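# Seat the hose connector fully on the tap

## Task

Slide the hose connector onto the tap until it is pushed on as far as it goes, and make sure the pipe frame is still upright afterwards.

## Robot and tools

Robot: two arms, left_arm and right_arm, each with six joints and a parallel gripper. Left_arm sits on the +y side of the table; the arm names do not match image left and right. The job is already partly done, so the robot and objects begin wherever earlier commands left them.

Scene frame: origin at table-top height, midway between the two nominal arm bases. +x points out over the table, +z points up, +y toward left_arm. Results give each gripper's end_effector_position (metres) and end_effector_quat_wxyz in this frame. That position is the spot between the finger pads, roughly 1 cm short of the fingertips, and it can be inaccurate, especially at long reach. The fingers point along the gripper's +z axis and close along its y axis.

Rows: every row that moves the arms is a flat list of 14 numbers covering both arms, even when only one arm moves. First come left_arm's six joint angles and its opening, then right_arm's six angles and its opening. Joint order in each arm: shoulder, elbow, waist, wrist pitch, wrist yaw, wrist roll. The angles are absolute targets in radians, in the same form that the Joint positions line prints; they are not offsets. Wrist roll has its sign flipped on both arms, in commands, results and refusals alike. Stated ranges, in arm-native signs: waist -2.618 to 3.054, shoulder 0.000 to 3.142, elbow 0.000 to 3.142, wrist pitch -1.571 to 1.571, wrist yaw -1.571 to 1.571, wrist roll -2.094 to 2.094, which becomes -2.094 to 2.094 with the flip. The real limits can differ by up to 0.059 rad. A target beyond a limit by more than that margin, and farther out than the current angle, gets the call refused. A target only slightly past the limit is clipped, and the result then reports "joint sent to its limit". Opening is an absolute value from -1 (closed) to +1 (fully open). To leave a gripper as it is, repeat its current command, because 0 counts as a real command.

execute_actions(actions, cameras): actions is a list of actions. Each action is a table of 1 to 15 rows, and each row lasts one control step of 1/30 s. If a table has fewer than 15 rows, its last row is held for the remaining steps. Calling it with an empty actions list just returns the current state and images. cameras picks which images come back: omitted, null or ["all"] gives all of them, [] gives none. The names are cam_head_left, cam_head_right, cam_high, cam_left_wrist, cam_right_wrist, all 896x504. Each joint target is kept within a fixed lead of its measured angle (waist 0.202, shoulder 0.258, elbow 0.238, wrist pitch 0.573, wrist yaw and roll 0.522 rad). A step that would move a gripper more than 100 mm is also scaled back. So a long motion takes several actions, and any unfinished remainder must be sent again.

move(target, speed, blend, opening_speed, blocking, cameras): drives all joints together along smooth paths to absolute joint targets. target is either one 14-number row or a list of up to 15 rows that differ only in their angles. speed is the top rate in rad/s of the joint with the farthest to go, 0.01 to 2, default 0.5; give one value overall or one per target. blend, in rad, rounds off the intermediate corners of a list. opening_speed, 0.2 or more per second on the -1 to +1 scale, eases the gripper openings; without it the openings are sent at the start. With blocking=false the result comes after about 0.5 s while the move keeps going. A new move then takes over from the running one; otherwise call wait or stop before using execute_actions again. The paths take no notice of obstacles or the other arm. Grippers trace curves, and they travel faster the farther they are from the joint that turns. Each result has a "move:" line giving the ending, such as done, off_target (at rest with a joint more than 0.035 rad off), moving, held or fault, with the worst joint per arm. limits=held means some steps were withheld. Being done does not mean nothing was touched.

wait(seconds 0 to 10): lets the scene run with the last command held, and returns early if a move finishes. stop(): brings a running move to rest; it needs room to slow down. zoom_image(camera, region [x0,y0,x1,y1] in pixels, at most 504x504): a closer view of that camera's most recent image. finished_scene(scene): ends the scene; pass 1. The connector must stay fully seated without help from the robot.

Result lines: Joint positions and Joint velocities give one block per arm in the joint order above, and then the finger-pad gap in metres (0.094 fully open). Joint targets shows what the joints are being driven toward now; resend those values to hold still. Tool commands shows the current gripper commands. grip_measured uses the same scale as opening. Joint torques are in N m, positive toward larger angles, with offsets and noise, and the first three joints wrap at ±28. "joint command not followed" means the clearance check changed some targets; it does not keep the two grippers apart. MOTOR HOT appears at 75 °C. At 90 °C an over-temperature fault folds that arm away for the rest of the scene.

Gripping: to hold a part firmly, command an opening roughly 0.11 below the grip_measured reading at first contact. To release, command well above grip_measured. Each pad presses with about 50 to 62 N.

Avoid: dropping the connector, releasing parts that are still moving, pushing or knocking the pipe frame over, fast impacts, and hard presses, especially between the two arms, which can end the scene. Nothing may leave the table. Seat the connector with a controlled, moderate push rather than by driving hard toward an unreachable pose. Long holds and stretched arms heat the motors. Camera calibrations are listed per camera; wrist views can lag behind while the arm moves.

Each tool is called as name(argument=value, ...) on one line, values as JSON.

## Session

execute_actions(actions=[])

Scene clock: 1555.50 s.
left_arm: end_effector_position=(+0.4977, +0.0751, +0.4187) grip_measured=-0.264 end_effector_quat_wxyz=(+0.601, +0.119, +0.787, -0.077) | right_arm: end_effector_position=(+0.3993, +0.0555, +0.3671) grip_measured=+0.403 end_effector_quat_wxyz=(+0.400, +0.343, +0.487, +0.697)
Joint names: [shoulder, elbow, waist, wrist pitch, wrist yaw, wrist roll]
Joint positions: left_arm=[1.717 1.926 -0.336 -0.479 -0.082 0 0.035] | right_arm=[1.801 1.253 0.802 0.863 0.341 -1.555 0.066]
Joint velocities: left_arm=[0.002 -0.007 0.002 -0.007 -0.095 0.081 0] | right_arm=[-0.007 0.002 -0.012 -0.022 0.11 0.037 0]
Joint torques (N m): left_arm=[-6.52 8.02 -0.81 2.38 0.04 -0.03] | right_arm=[-7.88 11.14 -0.24 1.51 -0.32 0.05]
Heat: left arm: 69 °C; right arm: 54 °C.
Joint targets: left_arm=[1.712 1.930 -0.345 -0.479 -0.085 0.000] | right_arm=[1.807 1.285 0.800 0.862 0.324 -1.550]
Tool commands: left_gripper/opening=-0.9 right_gripper/opening=+0.4
camera_calibration:
cam_left_wrist: T_world_to_cam=[[-0.308035, -0.951079, -0.0237256, 0.233572], [-0.605193, 0.215129, -0.76646, 0.647771], [0.734068, -0.221738, -0.641853, 0.0122836], [0, 0, 0, 1]] pos_world=[0.454958, 0.0855148, 0.509917]
cam_right_wrist: T_world_to_cam=[[0.203776, 0.208365, -0.956587, 0.257031], [-0.766983, 0.641229, -0.0237128, 0.321453], [0.608451, 0.738518, 0.29048, -0.304343], [0, 0, 0, 1]] pos_world=[0.37935, -0.0349183, 0.3419]

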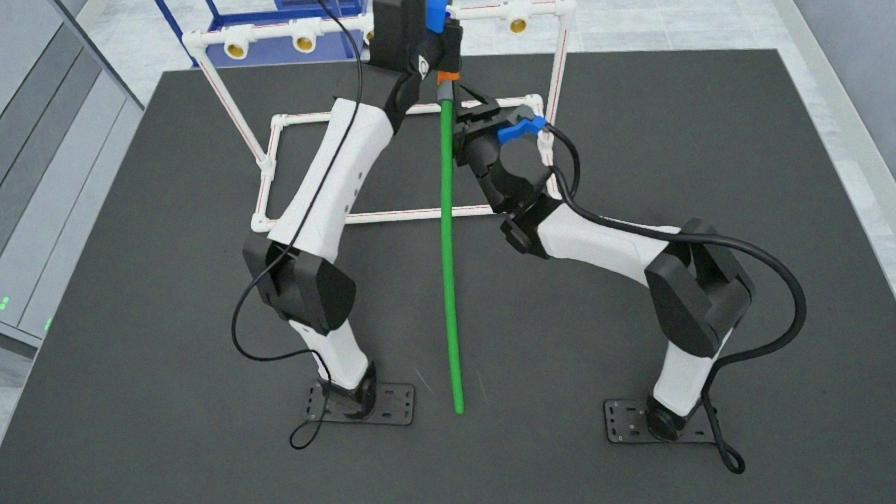

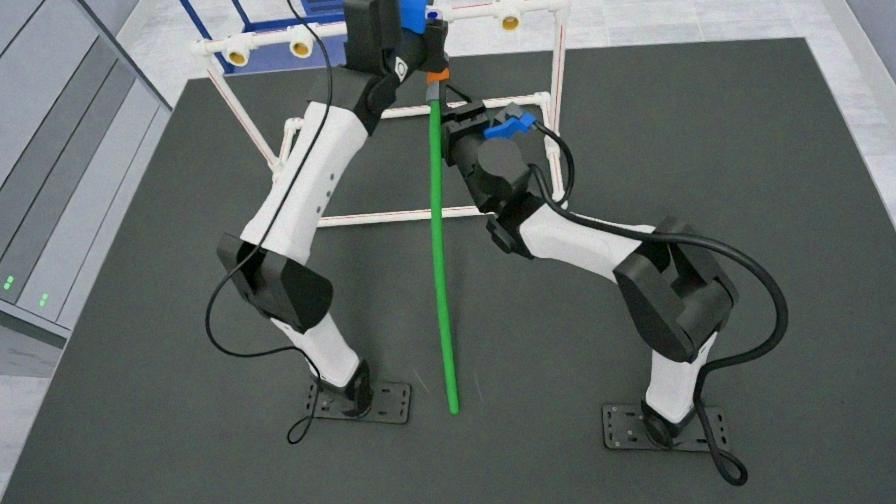

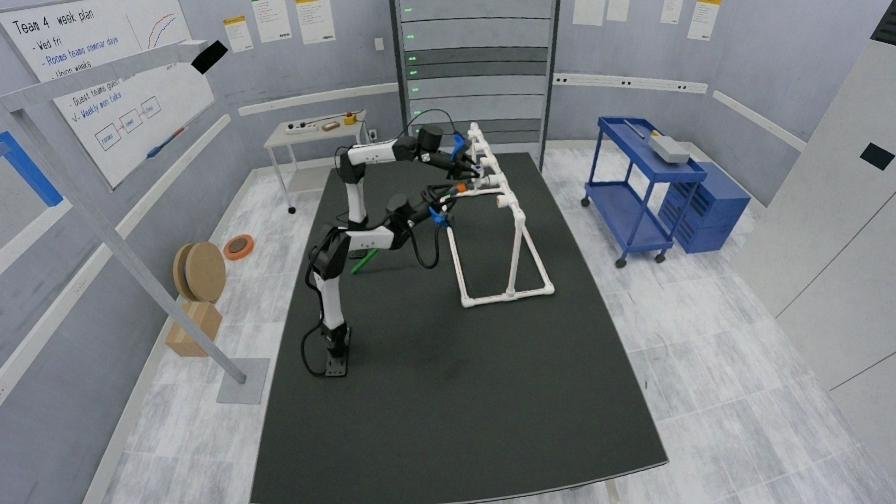

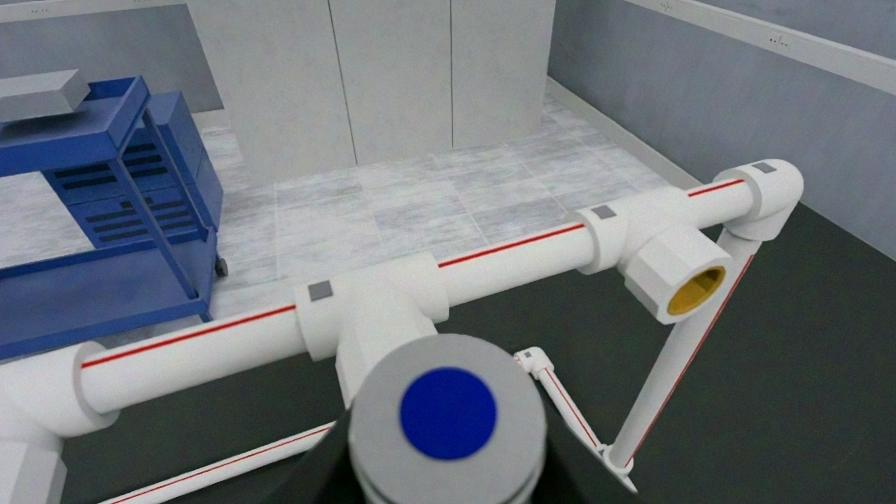

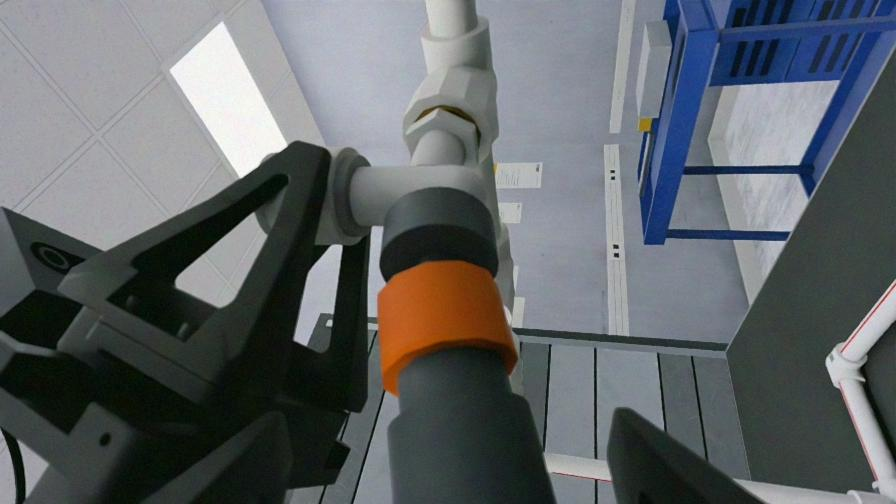

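zoom_image(camera="cam_right_wrist", region=[330, 60, 580, 310])

zoom_image(camera="cam_high", region=[410, 150, 530, 220])

zoom_image(camera="cam_head_right", region=[360, 0, 540, 130])

zoom_image(camera="cam_left_wrist", region=[250, 260, 600, 504])

Scaled by 2.016 from the camera's 896x504 image, which has a finer 1280x720 frame.

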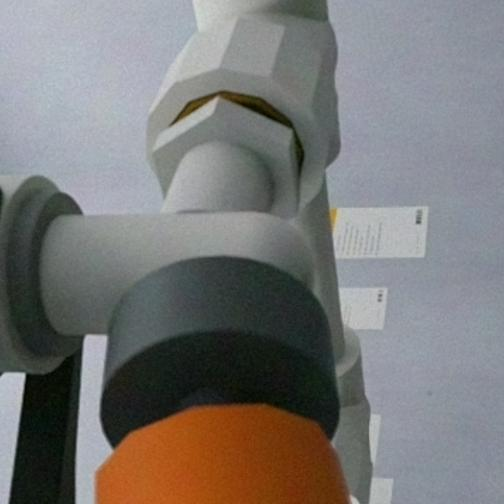

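Scaled by 4.200 from the camera's 896x504 image, which has a finer 1280x720 frame.

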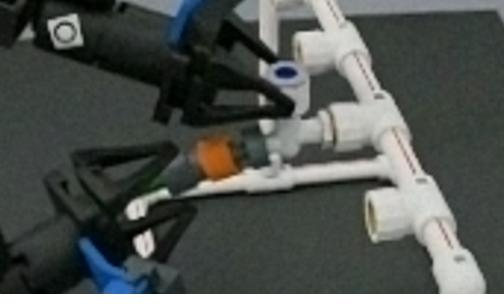

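Scaled by 2.800 from the camera's 896x504 image, which has a finer 1280x720 frame.

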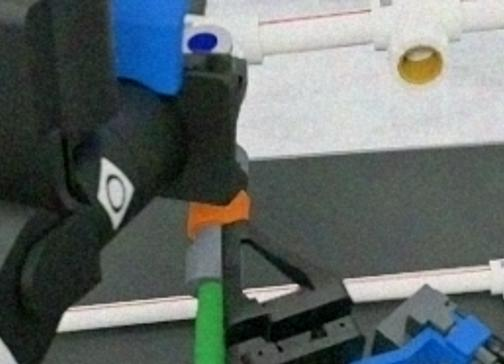

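Scaled by 1.440 from the camera's 896x504 image, which has a finer 1280x720 frame.

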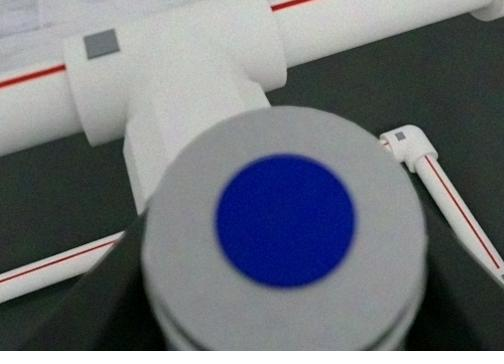

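zoom_image(camera="cam_right_wrist", region=[370, 180, 530, 320])

zoom_image(camera="cam_right_wrist", region=[300, 254, 670, 504])

zoom_image(camera="cam_high", region=[445, 165, 505, 205])

zoom_image(camera="cam_head_left", region=[410, 40, 510, 120])

Scaled by 3.150 from the camera's 896x504 image, which has a finer 1280x720 frame.

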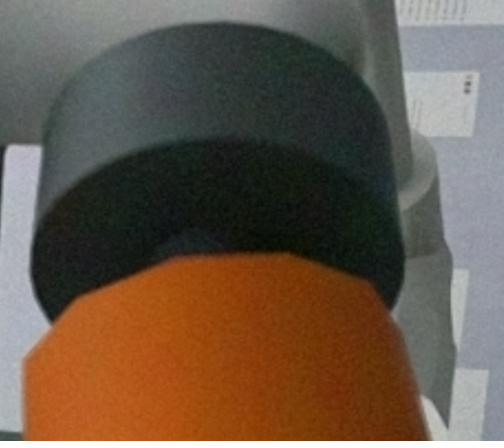

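Scaled by 1.362 from the camera's 896x504 image, which has a finer 1280x720 frame.

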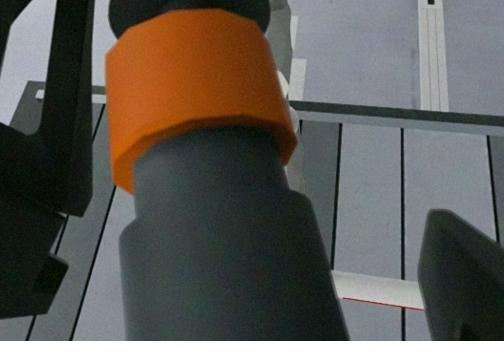

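Scaled by 8.400 from the camera's 896x504 image, which has a finer 1280x720 frame.

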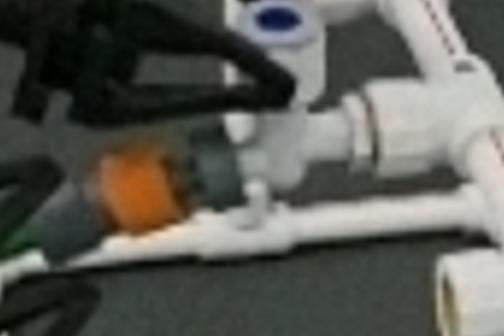

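Scaled by 5.040 from the camera's 896x504 image, which has a finer 1280x720 frame.

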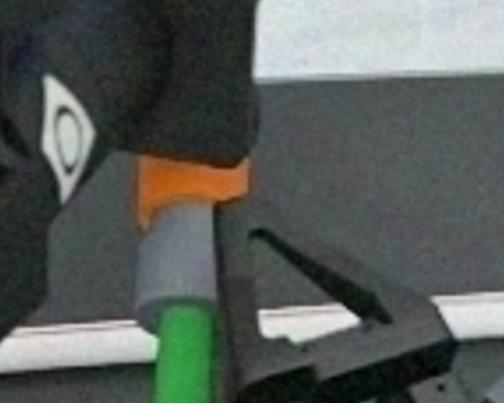

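move(target=[1.712,1.930,-0.345,-0.479,-0.085,0,-0.9,1.887,1.396,0.817,0.831,0.341,-1.55,0.4], speed=0.15, cameras=["cam_right_wrist","cam_high","cam_head_left"])

Scene clock: 1584.93 s.
left_arm: end_effector_position=(+0.4981, +0.0763, +0.4186) grip_measured=-0.264 end_effector_quat_wxyz=(+0.601, +0.118, +0.787, -0.075) | right_arm: end_effector_position=(+0.4152, +0.0668, +0.3702) grip_measured=+0.403 end_effector_quat_wxyz=(+0.405, +0.350, +0.480, +0.695)
Joint names: [shoulder, elbow, waist, wrist pitch, wrist yaw, wrist roll]
Joint positions: left_arm=[1.717 1.926 -0.334 -0.48 -0.084 0 0.035] | right_arm=[1.874 1.357 0.802 0.837 0.362 -1.555 0.066]
Joint velocities: left_arm=[-0.007 0.002 0.002 -0.007 -0.037 -0.022 0] | right_arm=[0.002 -0.017 -0.002 0.051 -0.037 -0.051 0.001]
Joint torques (N m): left_arm=[-6.56 8.03 -0.96 2.41 0.06 -0.01] | right_arm=[-7.88 11.93 1.33 1.43 -0.4 0.05]
Heat: left arm: 69 °C; right arm: 59 °C.
Joint targets: left_arm=[1.712 1.930 -0.345 -0.479 -0.085 0.000] | right_arm=[1.887 1.396 0.817 0.831 0.341 -1.550]
move: off_target (right_arm); right_arm: the elbow is farthest, 0.039 rad from its target
camera_calibration:
cam_right_wrist: T_world_to_cam=[[0.206829, 0.212038, -0.955124, 0.252344], [-0.754072, 0.656558, -0.0175356, 0.317779], [0.623376, 0.723859, 0.295687, -0.330463], [0, 0, 0, 1]] pos_world=[0.393438, -0.0229385, 0.344306]
Images, in order (width x height): cam_head_left 896x504, cam_high 896x504, cam_right_wrist 896x504.

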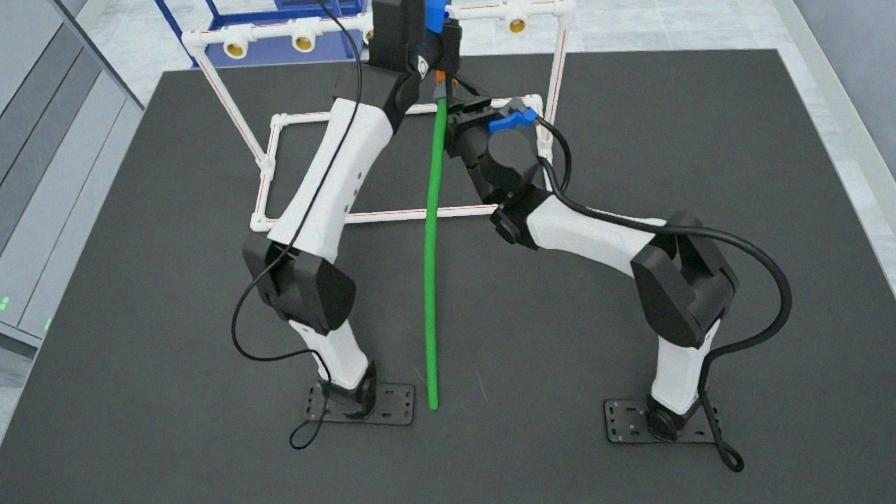

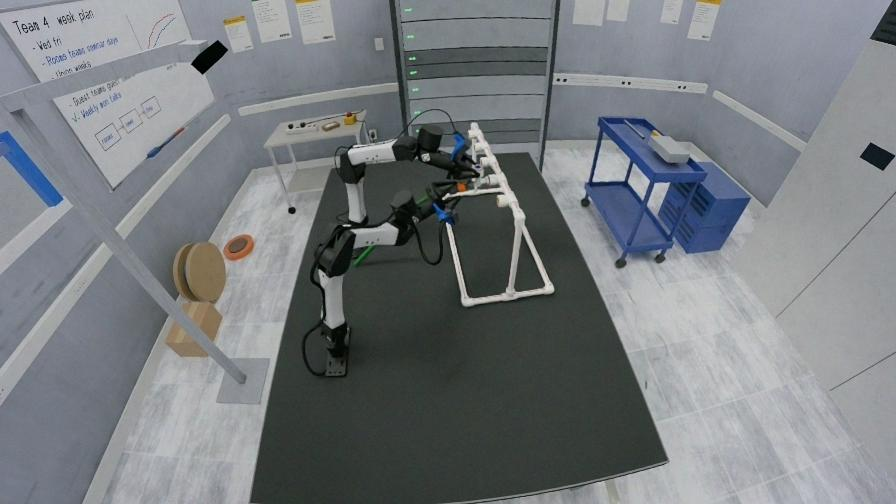

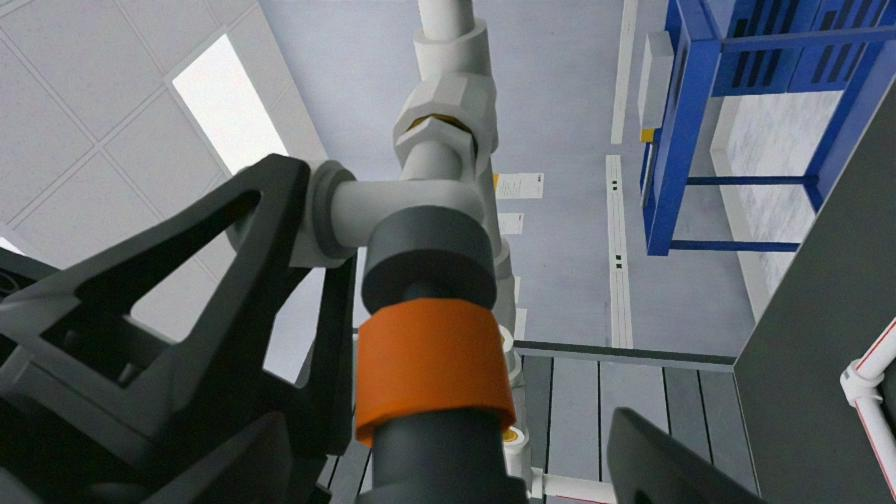

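move(target=[1.712,1.930,-0.345,-0.479,-0.085,0,-0.9,1.887,1.396,0.817,0.831,0.341,-1.55,-0.9], opening_speed=1.0)

zoom_image(camera="cam_right_wrist", region=[230, 60, 670, 504])

zoom_image(camera="cam_high", region=[410, 150, 530, 220])

Scene clock: 1589.00 s.
left_arm: end_effector_position=(+0.4981, +0.0763, +0.4186) grip_measured=-0.264 end_effector_quat_wxyz=(+0.601, +0.118, +0.787, -0.075) | right_arm: end_effector_position=(+0.4158, +0.0670, +0.3725) grip_measured=-0.334 end_effector_quat_wxyz=(+0.407, +0.348, +0.477, +0.697)
Joint names: [shoulder, elbow, waist, wrist pitch, wrist yaw, wrist roll]
Joint positions: left_arm=[1.717 1.926 -0.334 -0.48 -0.084 0 0.035] | right_arm=[1.879 1.364 0.802 0.846 0.364 -1.551 0.031]
Joint velocities: left_arm=[0.012 0.002 0.022 -0.007 0.022 -0.051 0.001] | right_arm=[0.002 0.002 0.002 0.051 -0.007 -0.007 0]
Joint torques (N m): left_arm=[-6.57 8.06 -0.95 2.39 0.07 -0.03] | right_arm=[-8.39 11.15 1.31 1.35 -0.4 0]
Heat: left arm: 68 °C; right arm: 60 °C.
Joint targets: left_arm=[1.712 1.930 -0.345 -0.479 -0.085 0.000] | right_arm=[1.887 1.396 0.817 0.831 0.341 -1.550]
move: done
camera_calibration:
cam_left_wrist: T_world_to_cam=[[-0.304487, -0.952205, -0.0243554, 0.233343], [-0.6061, 0.213411, -0.766223, 0.648157], [0.7348, -0.218543, -0.642112, 0.01173], [0, 0, 0, 1]] pos_world=[0.455279, 0.0864302, 0.509849]
cam_right_wrist: T_world_to_cam=[[0.215743, 0.215564, -0.952359, 0.249394], [-0.751891, 0.658947, -0.0211792, 0.318448], [0.622988, 0.720639, 0.304244, -0.334442], [0, 0, 0, 1]] pos_world=[0.393987, -0.0225881, 0.346009]

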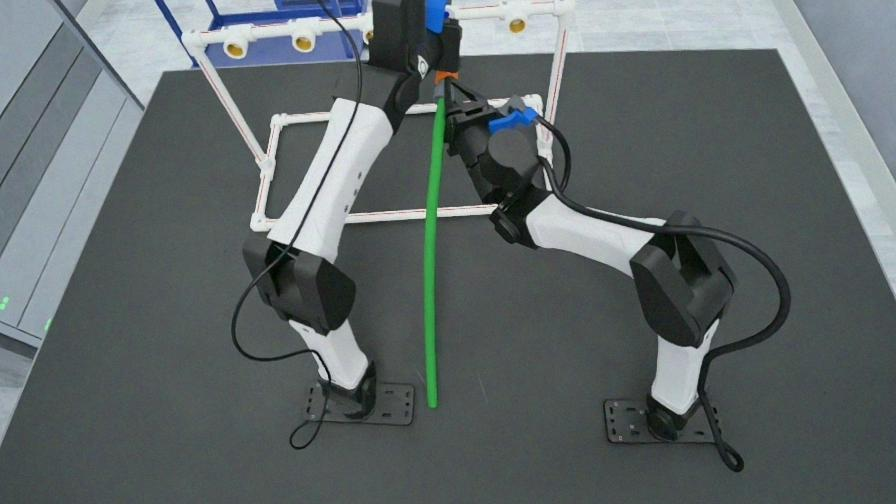

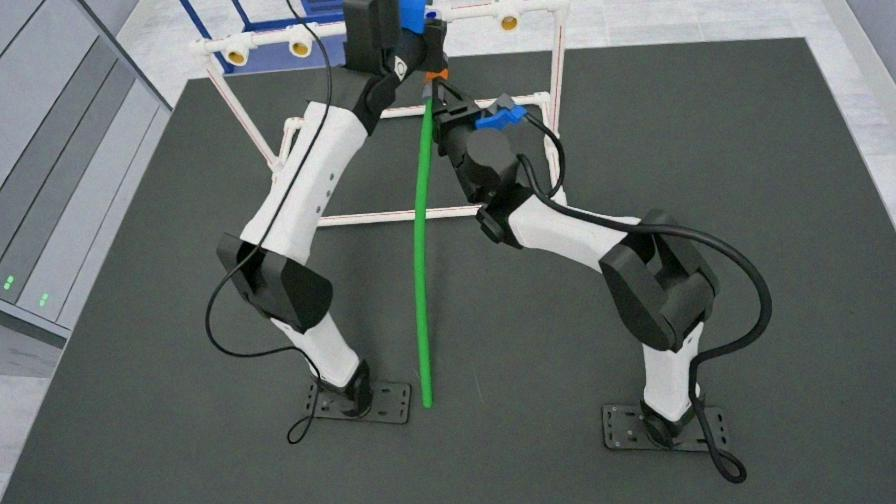

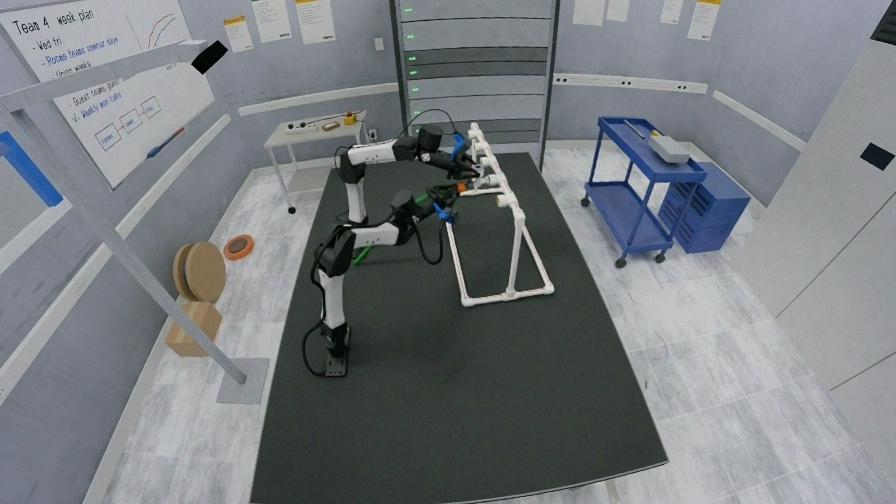

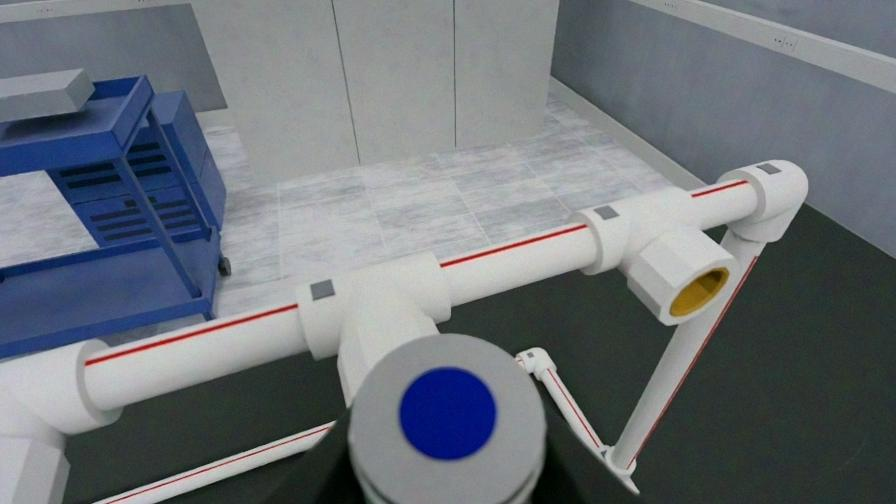

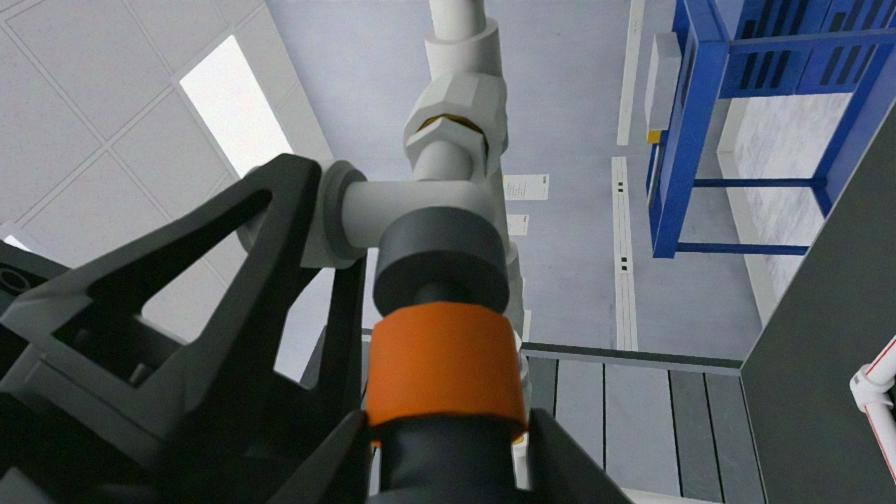

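Scaled by 1.135 from the camera's 896x504 image, which has a finer 1280x720 frame.

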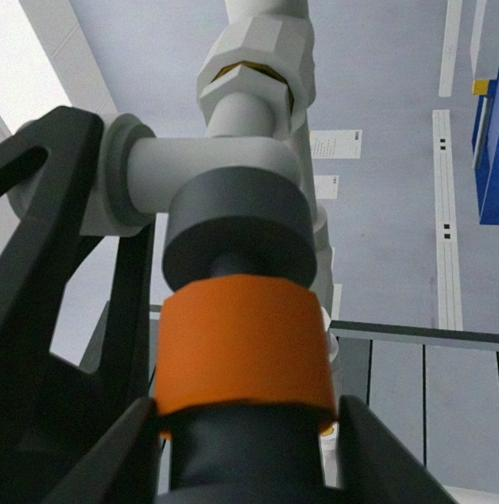

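Scaled by 4.200 from the camera's 896x504 image, which has a finer 1280x720 frame.

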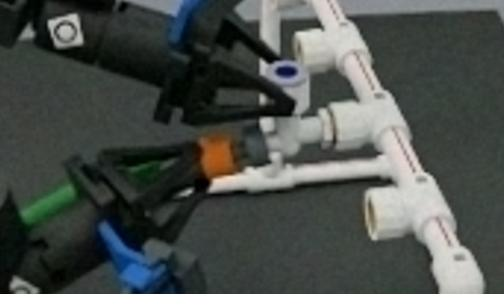

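move(target=[1.712,1.930,-0.345,-0.479,-0.085,0,-0.9,1.961,1.505,0.790,0.787,0.320,-1.55,-0.9], speed=0.12, cameras=["cam_right_wrist","cam_high","cam_head_left"])

zoom_image(camera="cam_right_wrist", region=[330, 130, 580, 380])

Scene clock: 1594.07 s.
left_arm: end_effector_position=(+0.5054, +0.0953, +0.4196) grip_measured=-0.265 end_effector_quat_wxyz=(+0.606, +0.097, +0.788, -0.055) | right_arm: end_effector_position=(+0.4268, +0.0821, +0.3736) grip_measured=-0.334 end_effector_quat_wxyz=(+0.403, +0.342, +0.481, +0.699)
Joint names: [shoulder, elbow, waist, wrist pitch, wrist yaw, wrist roll]
Joint positions: left_arm=[1.72 1.926 -0.305 -0.471 -0.115 0 0.035] | right_arm=[1.942 1.454 0.802 0.815 0.347 -1.551 0.031]
Joint velocities: left_arm=[0.012 -0.007 -0.007 0.022 0.022 -0.051 0] | right_arm=[0.012 -0.017 -0.002 -0.037 -0.051 -0.007 0]
Joint torques (N m): left_arm=[-6.84 8.05 -3.44 2.28 0.43 -0.03] | right_arm=[-7.91 13.09 -1.14 1.24 -0.45 0]
Heat: left arm: 68 °C; right arm: 60 °C.
Joint targets: left_arm=[1.712 1.930 -0.345 -0.479 -0.085 0.000] | right_arm=[1.961 1.505 0.790 0.787 0.320 -1.550]
move: off_target (left_arm, right_arm); left_arm: the waist is farthest, 0.040 rad from its target; right_arm: the elbow is farthest, 0.051 rad from its target
camera_calibration:
cam_right_wrist: T_world_to_cam=[[0.214243, 0.213537, -0.953154, 0.245957], [-0.762446, 0.646508, -0.0265381, 0.324298], [0.610555, 0.732413, 0.30132, -0.347106], [0, 0, 0, 1]] pos_world=[0.406492, -0.00795742, 0.347631]
Images, in order (width x height): cam_head_left 896x504, cam_high 896x504, cam_right_wrist 896x504.

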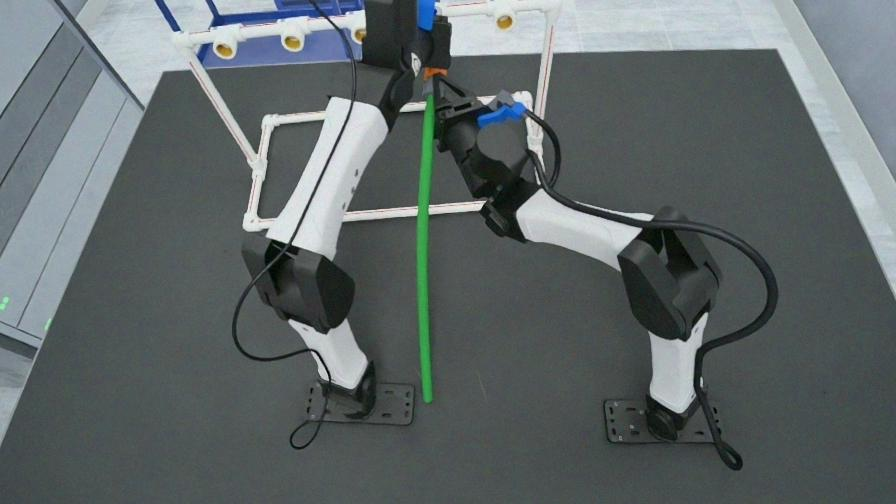

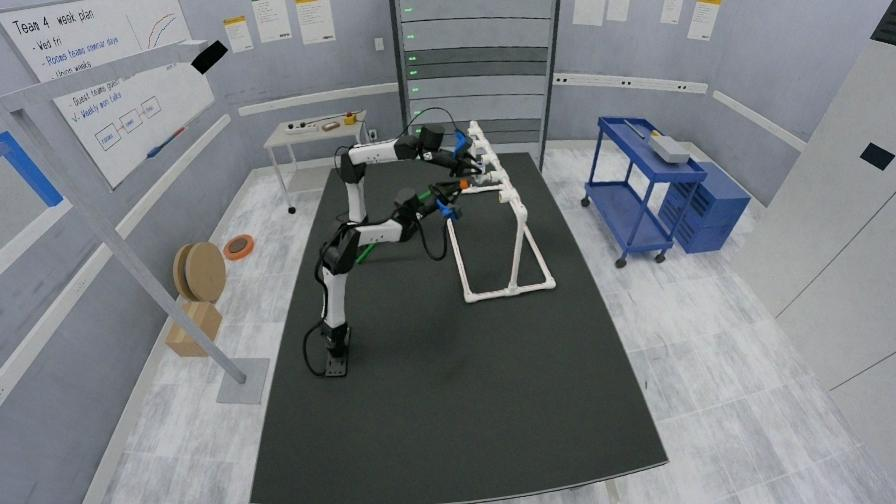

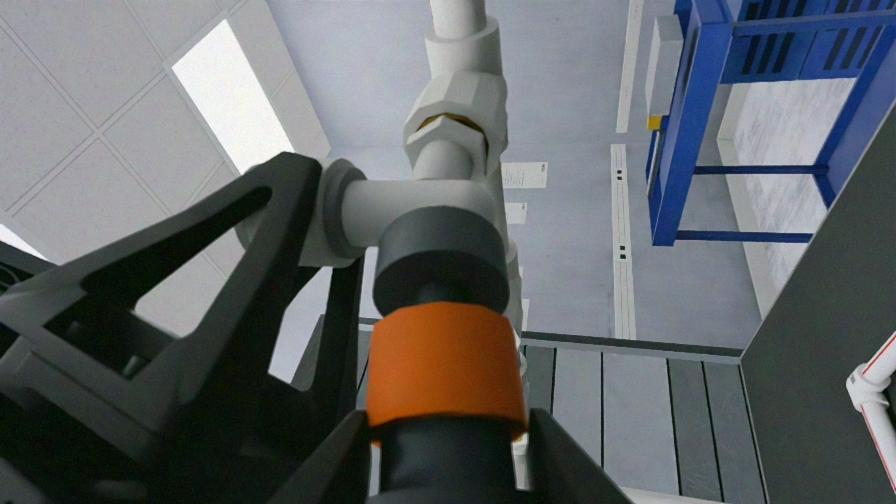

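Scaled by 2.016 from the camera's 896x504 image, which has a finer 1280x720 frame.

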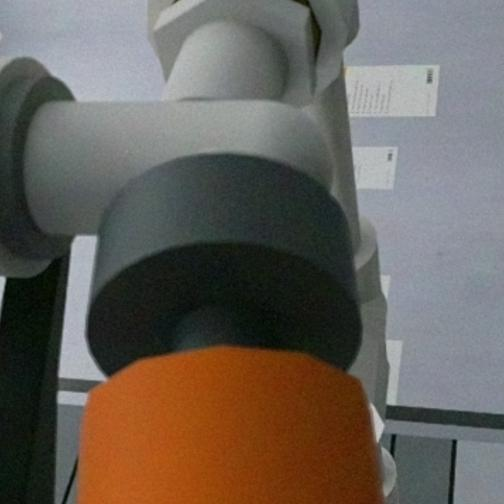

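move(target=[1.645,1.850,-0.385,-0.479,-0.065,0,-0.9,1.985,1.545,0.765,0.772,0.300,-1.55,-0.9], speed=0.12, cameras=["cam_right_wrist","cam_left_wrist","cam_high","cam_head_left"])

zoom_image(camera="cam_right_wrist", region=[330, 130, 580, 380])

Scene clock: 1601.87 s.
left_arm: end_effector_position=(+0.5110, +0.0982, +0.4185) grip_measured=-0.265 end_effector_quat_wxyz=(+0.623, +0.085, +0.776, -0.048) | right_arm: end_effector_position=(+0.4331, +0.0848, +0.3740) grip_measured=-0.334 end_effector_quat_wxyz=(+0.402, +0.338, +0.485, +0.700)
Joint names: [shoulder, elbow, waist, wrist pitch, wrist yaw, wrist roll]
Joint positions: left_arm=[1.709 1.865 -0.305 -0.378 -0.141 0 0.035] | right_arm=[1.961 1.485 0.792 0.8 0.327 -1.551 0.031]
Joint velocities: left_arm=[-0.002 -0.022 0.002 0.051 -0.037 0.037 0] | right_arm=[-0.017 -0.012 -0.002 -0.051 -0.007 0.081 0]
Joint torques (N m): left_arm=[-11.23 6.45 -6.93 1.17 0.96 -0.04] | right_arm=[-7.75 13.98 -2.48 1.23 -0.44 0]
Heat: left arm: 68 °C; right arm: 60 °C.
Joint targets: left_arm=[1.645 1.850 -0.385 -0.479 -0.065 0.000] | right_arm=[1.985 1.545 0.765 0.772 0.300 -1.550]
move: off_target (left_arm, right_arm); left_arm: the wrist pitch is farthest, 0.101 rad from its target; right_arm: the elbow is farthest, 0.060 rad from its target
camera_calibration:
cam_left_wrist: T_world_to_cam=[[-0.221541, -0.974545, -0.0343885, 0.222133], [-0.582276, 0.160491, -0.796993, 0.657102], [0.782224, -0.156543, -0.603009, -0.0397288], [0, 0, 0, 1]] pos_world=[0.462903, 0.104801, 0.507388]
cam_right_wrist: T_world_to_cam=[[0.214109, 0.208585, -0.95428, 0.24528], [-0.768327, 0.639223, -0.0326668, 0.332796], [0.603184, 0.740193, 0.297125, -0.348953], [0, 0, 0, 1]] pos_world=[0.413662, -0.00560013, 0.34862]
Images, in order (width x height): cam_head_left 896x504, cam_high 896x504, cam_left_wrist 896x504, cam_right_wrist 896x504.

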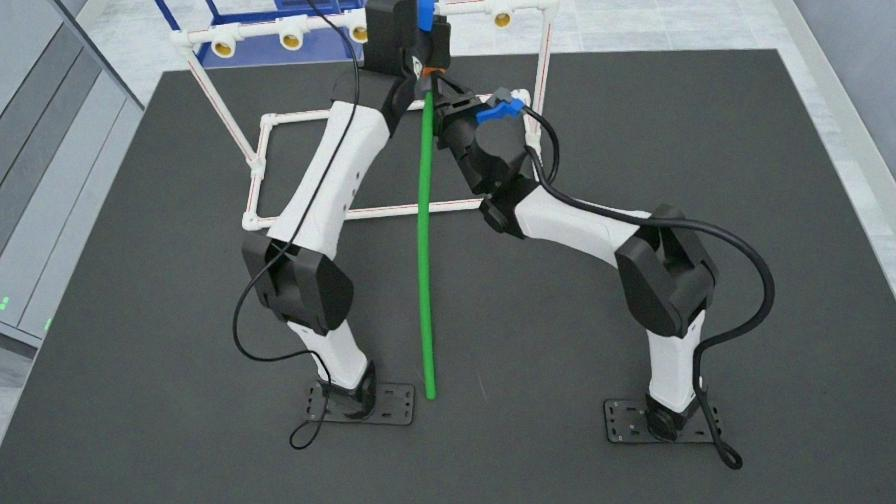

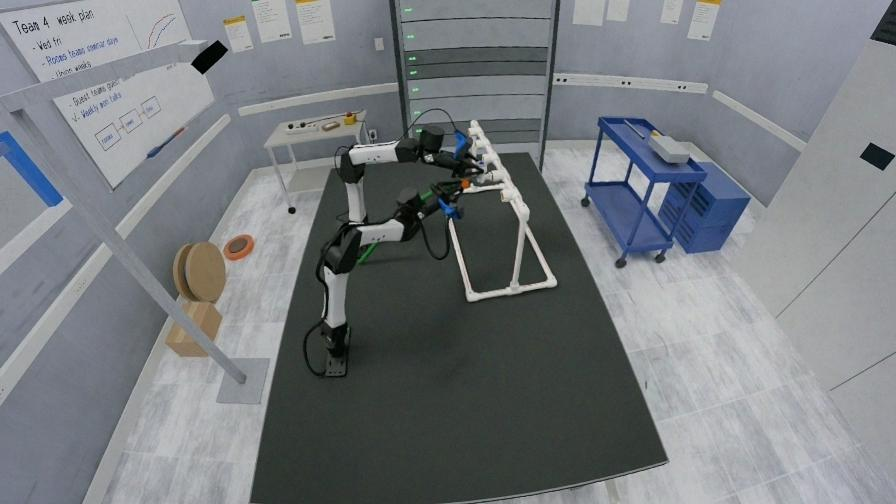

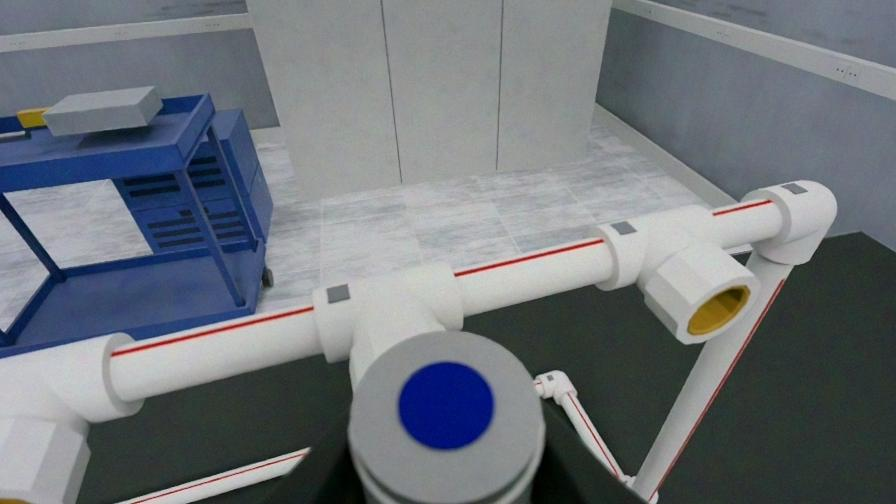

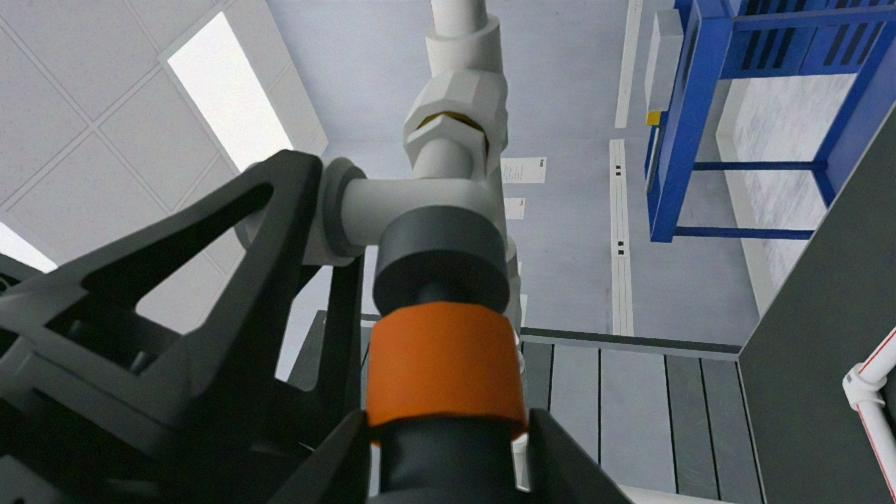

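Scaled by 2.016 from the camera's 896x504 image, which has a finer 1280x720 frame.

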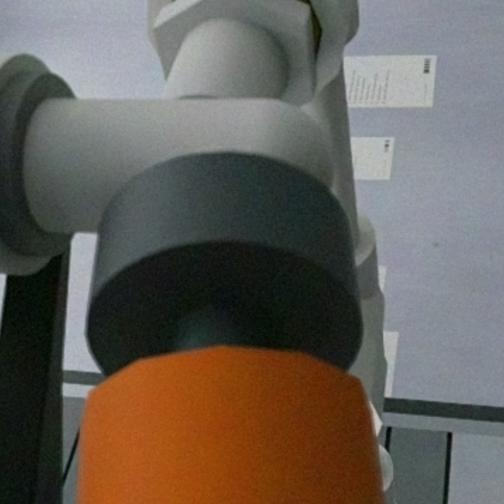

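move(target=[1.575,1.880,-0.395,-0.46,-0.12,0,-0.9,2.045,1.57,0.68,0.785,0.35,-1.55,-0.9], speed=0.12, cameras=["cam_right_wrist","cam_head_left"])

zoom_image(camera="cam_right_wrist", region=[330, 130, 580, 380])

Scene clock: 1611.40 s.
left_arm: end_effector_position=(+0.5127, +0.1079, +0.4205) grip_measured=-0.266 end_effector_quat_wxyz=(+0.628, +0.064, +0.775, -0.028) | right_arm: end_effector_position=(+0.4408, +0.0907, +0.3733) grip_measured=-0.335 end_effector_quat_wxyz=(+0.395, +0.316, +0.484, +0.714)
Joint names: [shoulder, elbow, waist, wrist pitch, wrist yaw, wrist roll]
Joint positions: left_arm=[1.708 1.864 -0.305 -0.371 -0.199 0.006 0.034] | right_arm=[2.005 1.515 0.772 0.839 0.261 -1.549 0.031]
Joint velocities: left_arm=[-0.012 -0.002 0.012 -0.007 0.037 0.051 -0.001] | right_arm=[0.007 0.007 -0.012 0.037 0.022 -0.051 0]
Joint torques (N m): left_arm=[-16.69 9.29 -7.75 1.31 1.03 -0.08] | right_arm=[-6.54 13.49 -8.27 0.99 0.95 -0.04]
Heat: left arm: 70 °C; right arm: 61 °C.
Joint targets: left_arm=[1.575 1.880 -0.395 -0.460 -0.120 0.000] | right_arm=[2.045 1.570 0.680 0.785 0.350 -1.550]
move: off_target (left_arm, right_arm); left_arm: the shoulder is farthest, 0.133 rad from its target; right_arm: the waist is farthest, 0.092 rad from its target
camera_calibration:
cam_right_wrist: T_world_to_cam=[[0.238579, 0.218741, -0.946167, 0.226963], [-0.792479, 0.60699, -0.0594985, 0.35853], [0.561299, 0.764013, 0.318162, -0.34932], [0, 0, 0, 1]] pos_world=[0.426052, -0.000384881, 0.347218]
Images, in order (width x height): cam_head_left 896x504, cam_right_wrist 896x504.

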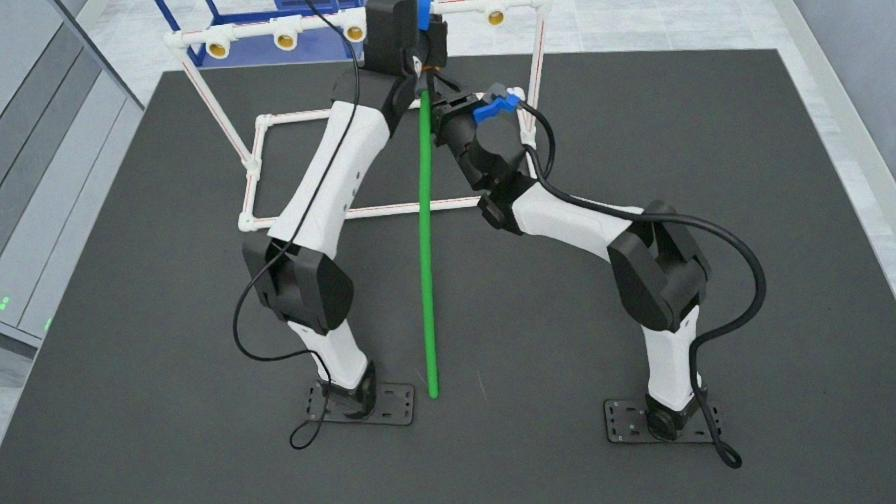

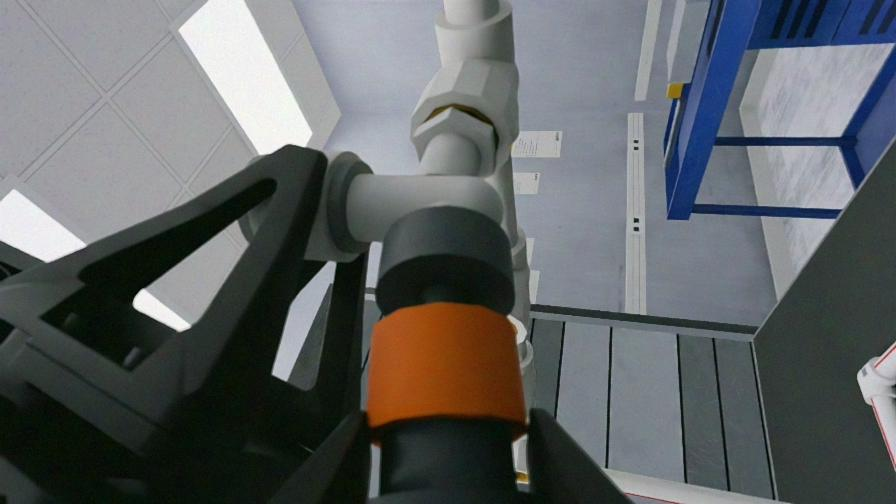

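Scaled by 2.016 from the camera's 896x504 image, which has a finer 1280x720 frame.

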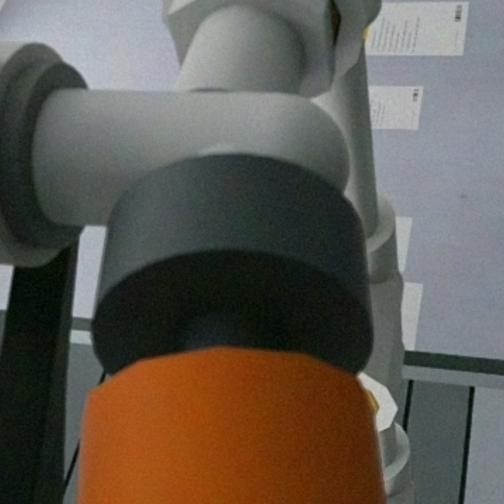

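move(target=[1.53,1.890,-0.48,-0.45,-0.12,0,-0.9,2.12,1.62,0.58,0.80,0.42,-1.55,-0.9], speed=0.12, cameras=["cam_right_wrist","cam_head_left"])

zoom_image(camera="cam_right_wrist", region=[330, 130, 580, 380])

Scene clock: 1615.70 s.
left_arm: end_effector_position=(+0.5130, +0.1149, +0.4259) grip_measured=-0.267 end_effector_quat_wxyz=(+0.637, +0.042, +0.769, -0.003) | right_arm: end_effector_position=(+0.4476, +0.0936, +0.3729) grip_measured=-0.335 end_effector_quat_wxyz=(+0.392, +0.285, +0.473, +0.736)
Joint names: [shoulder, elbow, waist, wrist pitch, wrist yaw, wrist roll]
Joint positions: left_arm=[1.707 1.864 -0.318 -0.353 -0.28 0.006 0.034] | right_arm=[2.058 1.535 0.746 0.932 0.183 -1.545 0.031]
Joint velocities: left_arm=[-0.007 0.007 -0.002 -0.051 0.007 -0.007 0] | right_arm=[-0.002 -0.022 -0.002 -0.022 -0.007 -0.022 0]
Joint torques (N m): left_arm=[-16.17 9.5 -9.91 1.53 1.4 -0.08] | right_arm=[-6.6 13.79 -10.29 0.59 1.89 -0.05]
Heat: left arm: 73 °C; right arm: 61 °C.
Joint targets: left_arm=[1.581 1.882 -0.433 -0.422 -0.166 0.002] | right_arm=[2.101 1.593 0.632 0.841 0.346 -1.548]
move: off_target (left_arm, right_arm); left_arm: the shoulder is farthest, 0.177 rad from its target; right_arm: the wrist yaw is farthest, 0.237 rad from its target
camera_calibration:
cam_right_wrist: T_world_to_cam=[[0.288018, 0.245332, -0.925666, 0.192127], [-0.813876, 0.572085, -0.101614, 0.390641], [0.50463, 0.782644, 0.36444, -0.348851], [0, 0, 0, 1]] pos_world=[0.438637, 0.0024115, 0.344676]
Images, in order (width x height): cam_head_left 896x504, cam_right_wrist 896x504.

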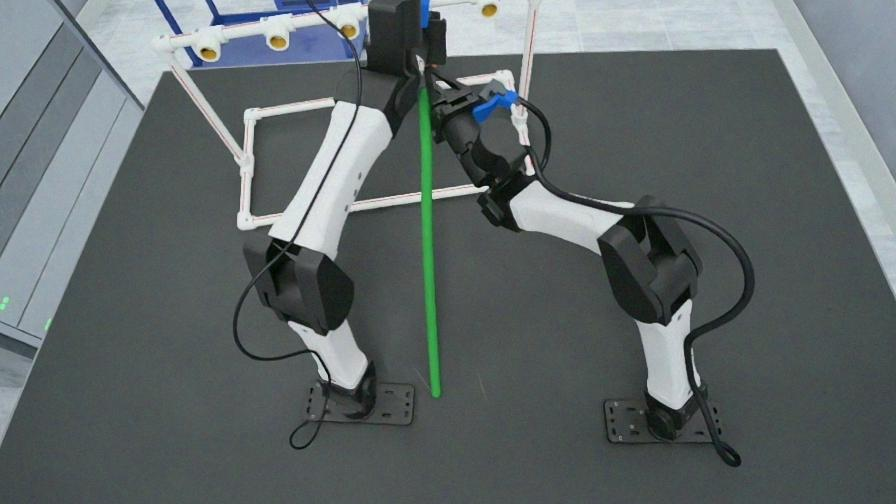

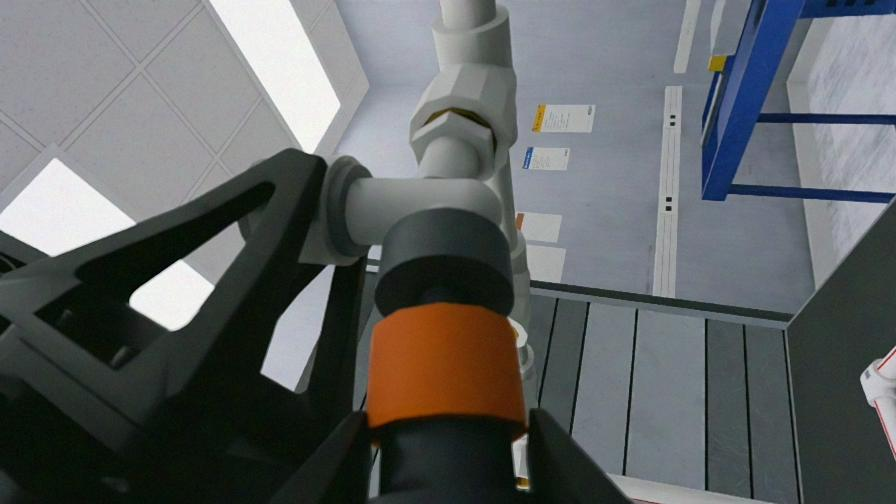

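Scaled by 2.016 from the camera's 896x504 image, which has a finer 1280x720 frame.

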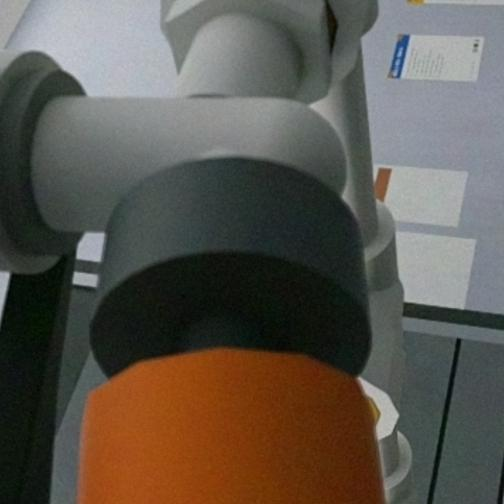

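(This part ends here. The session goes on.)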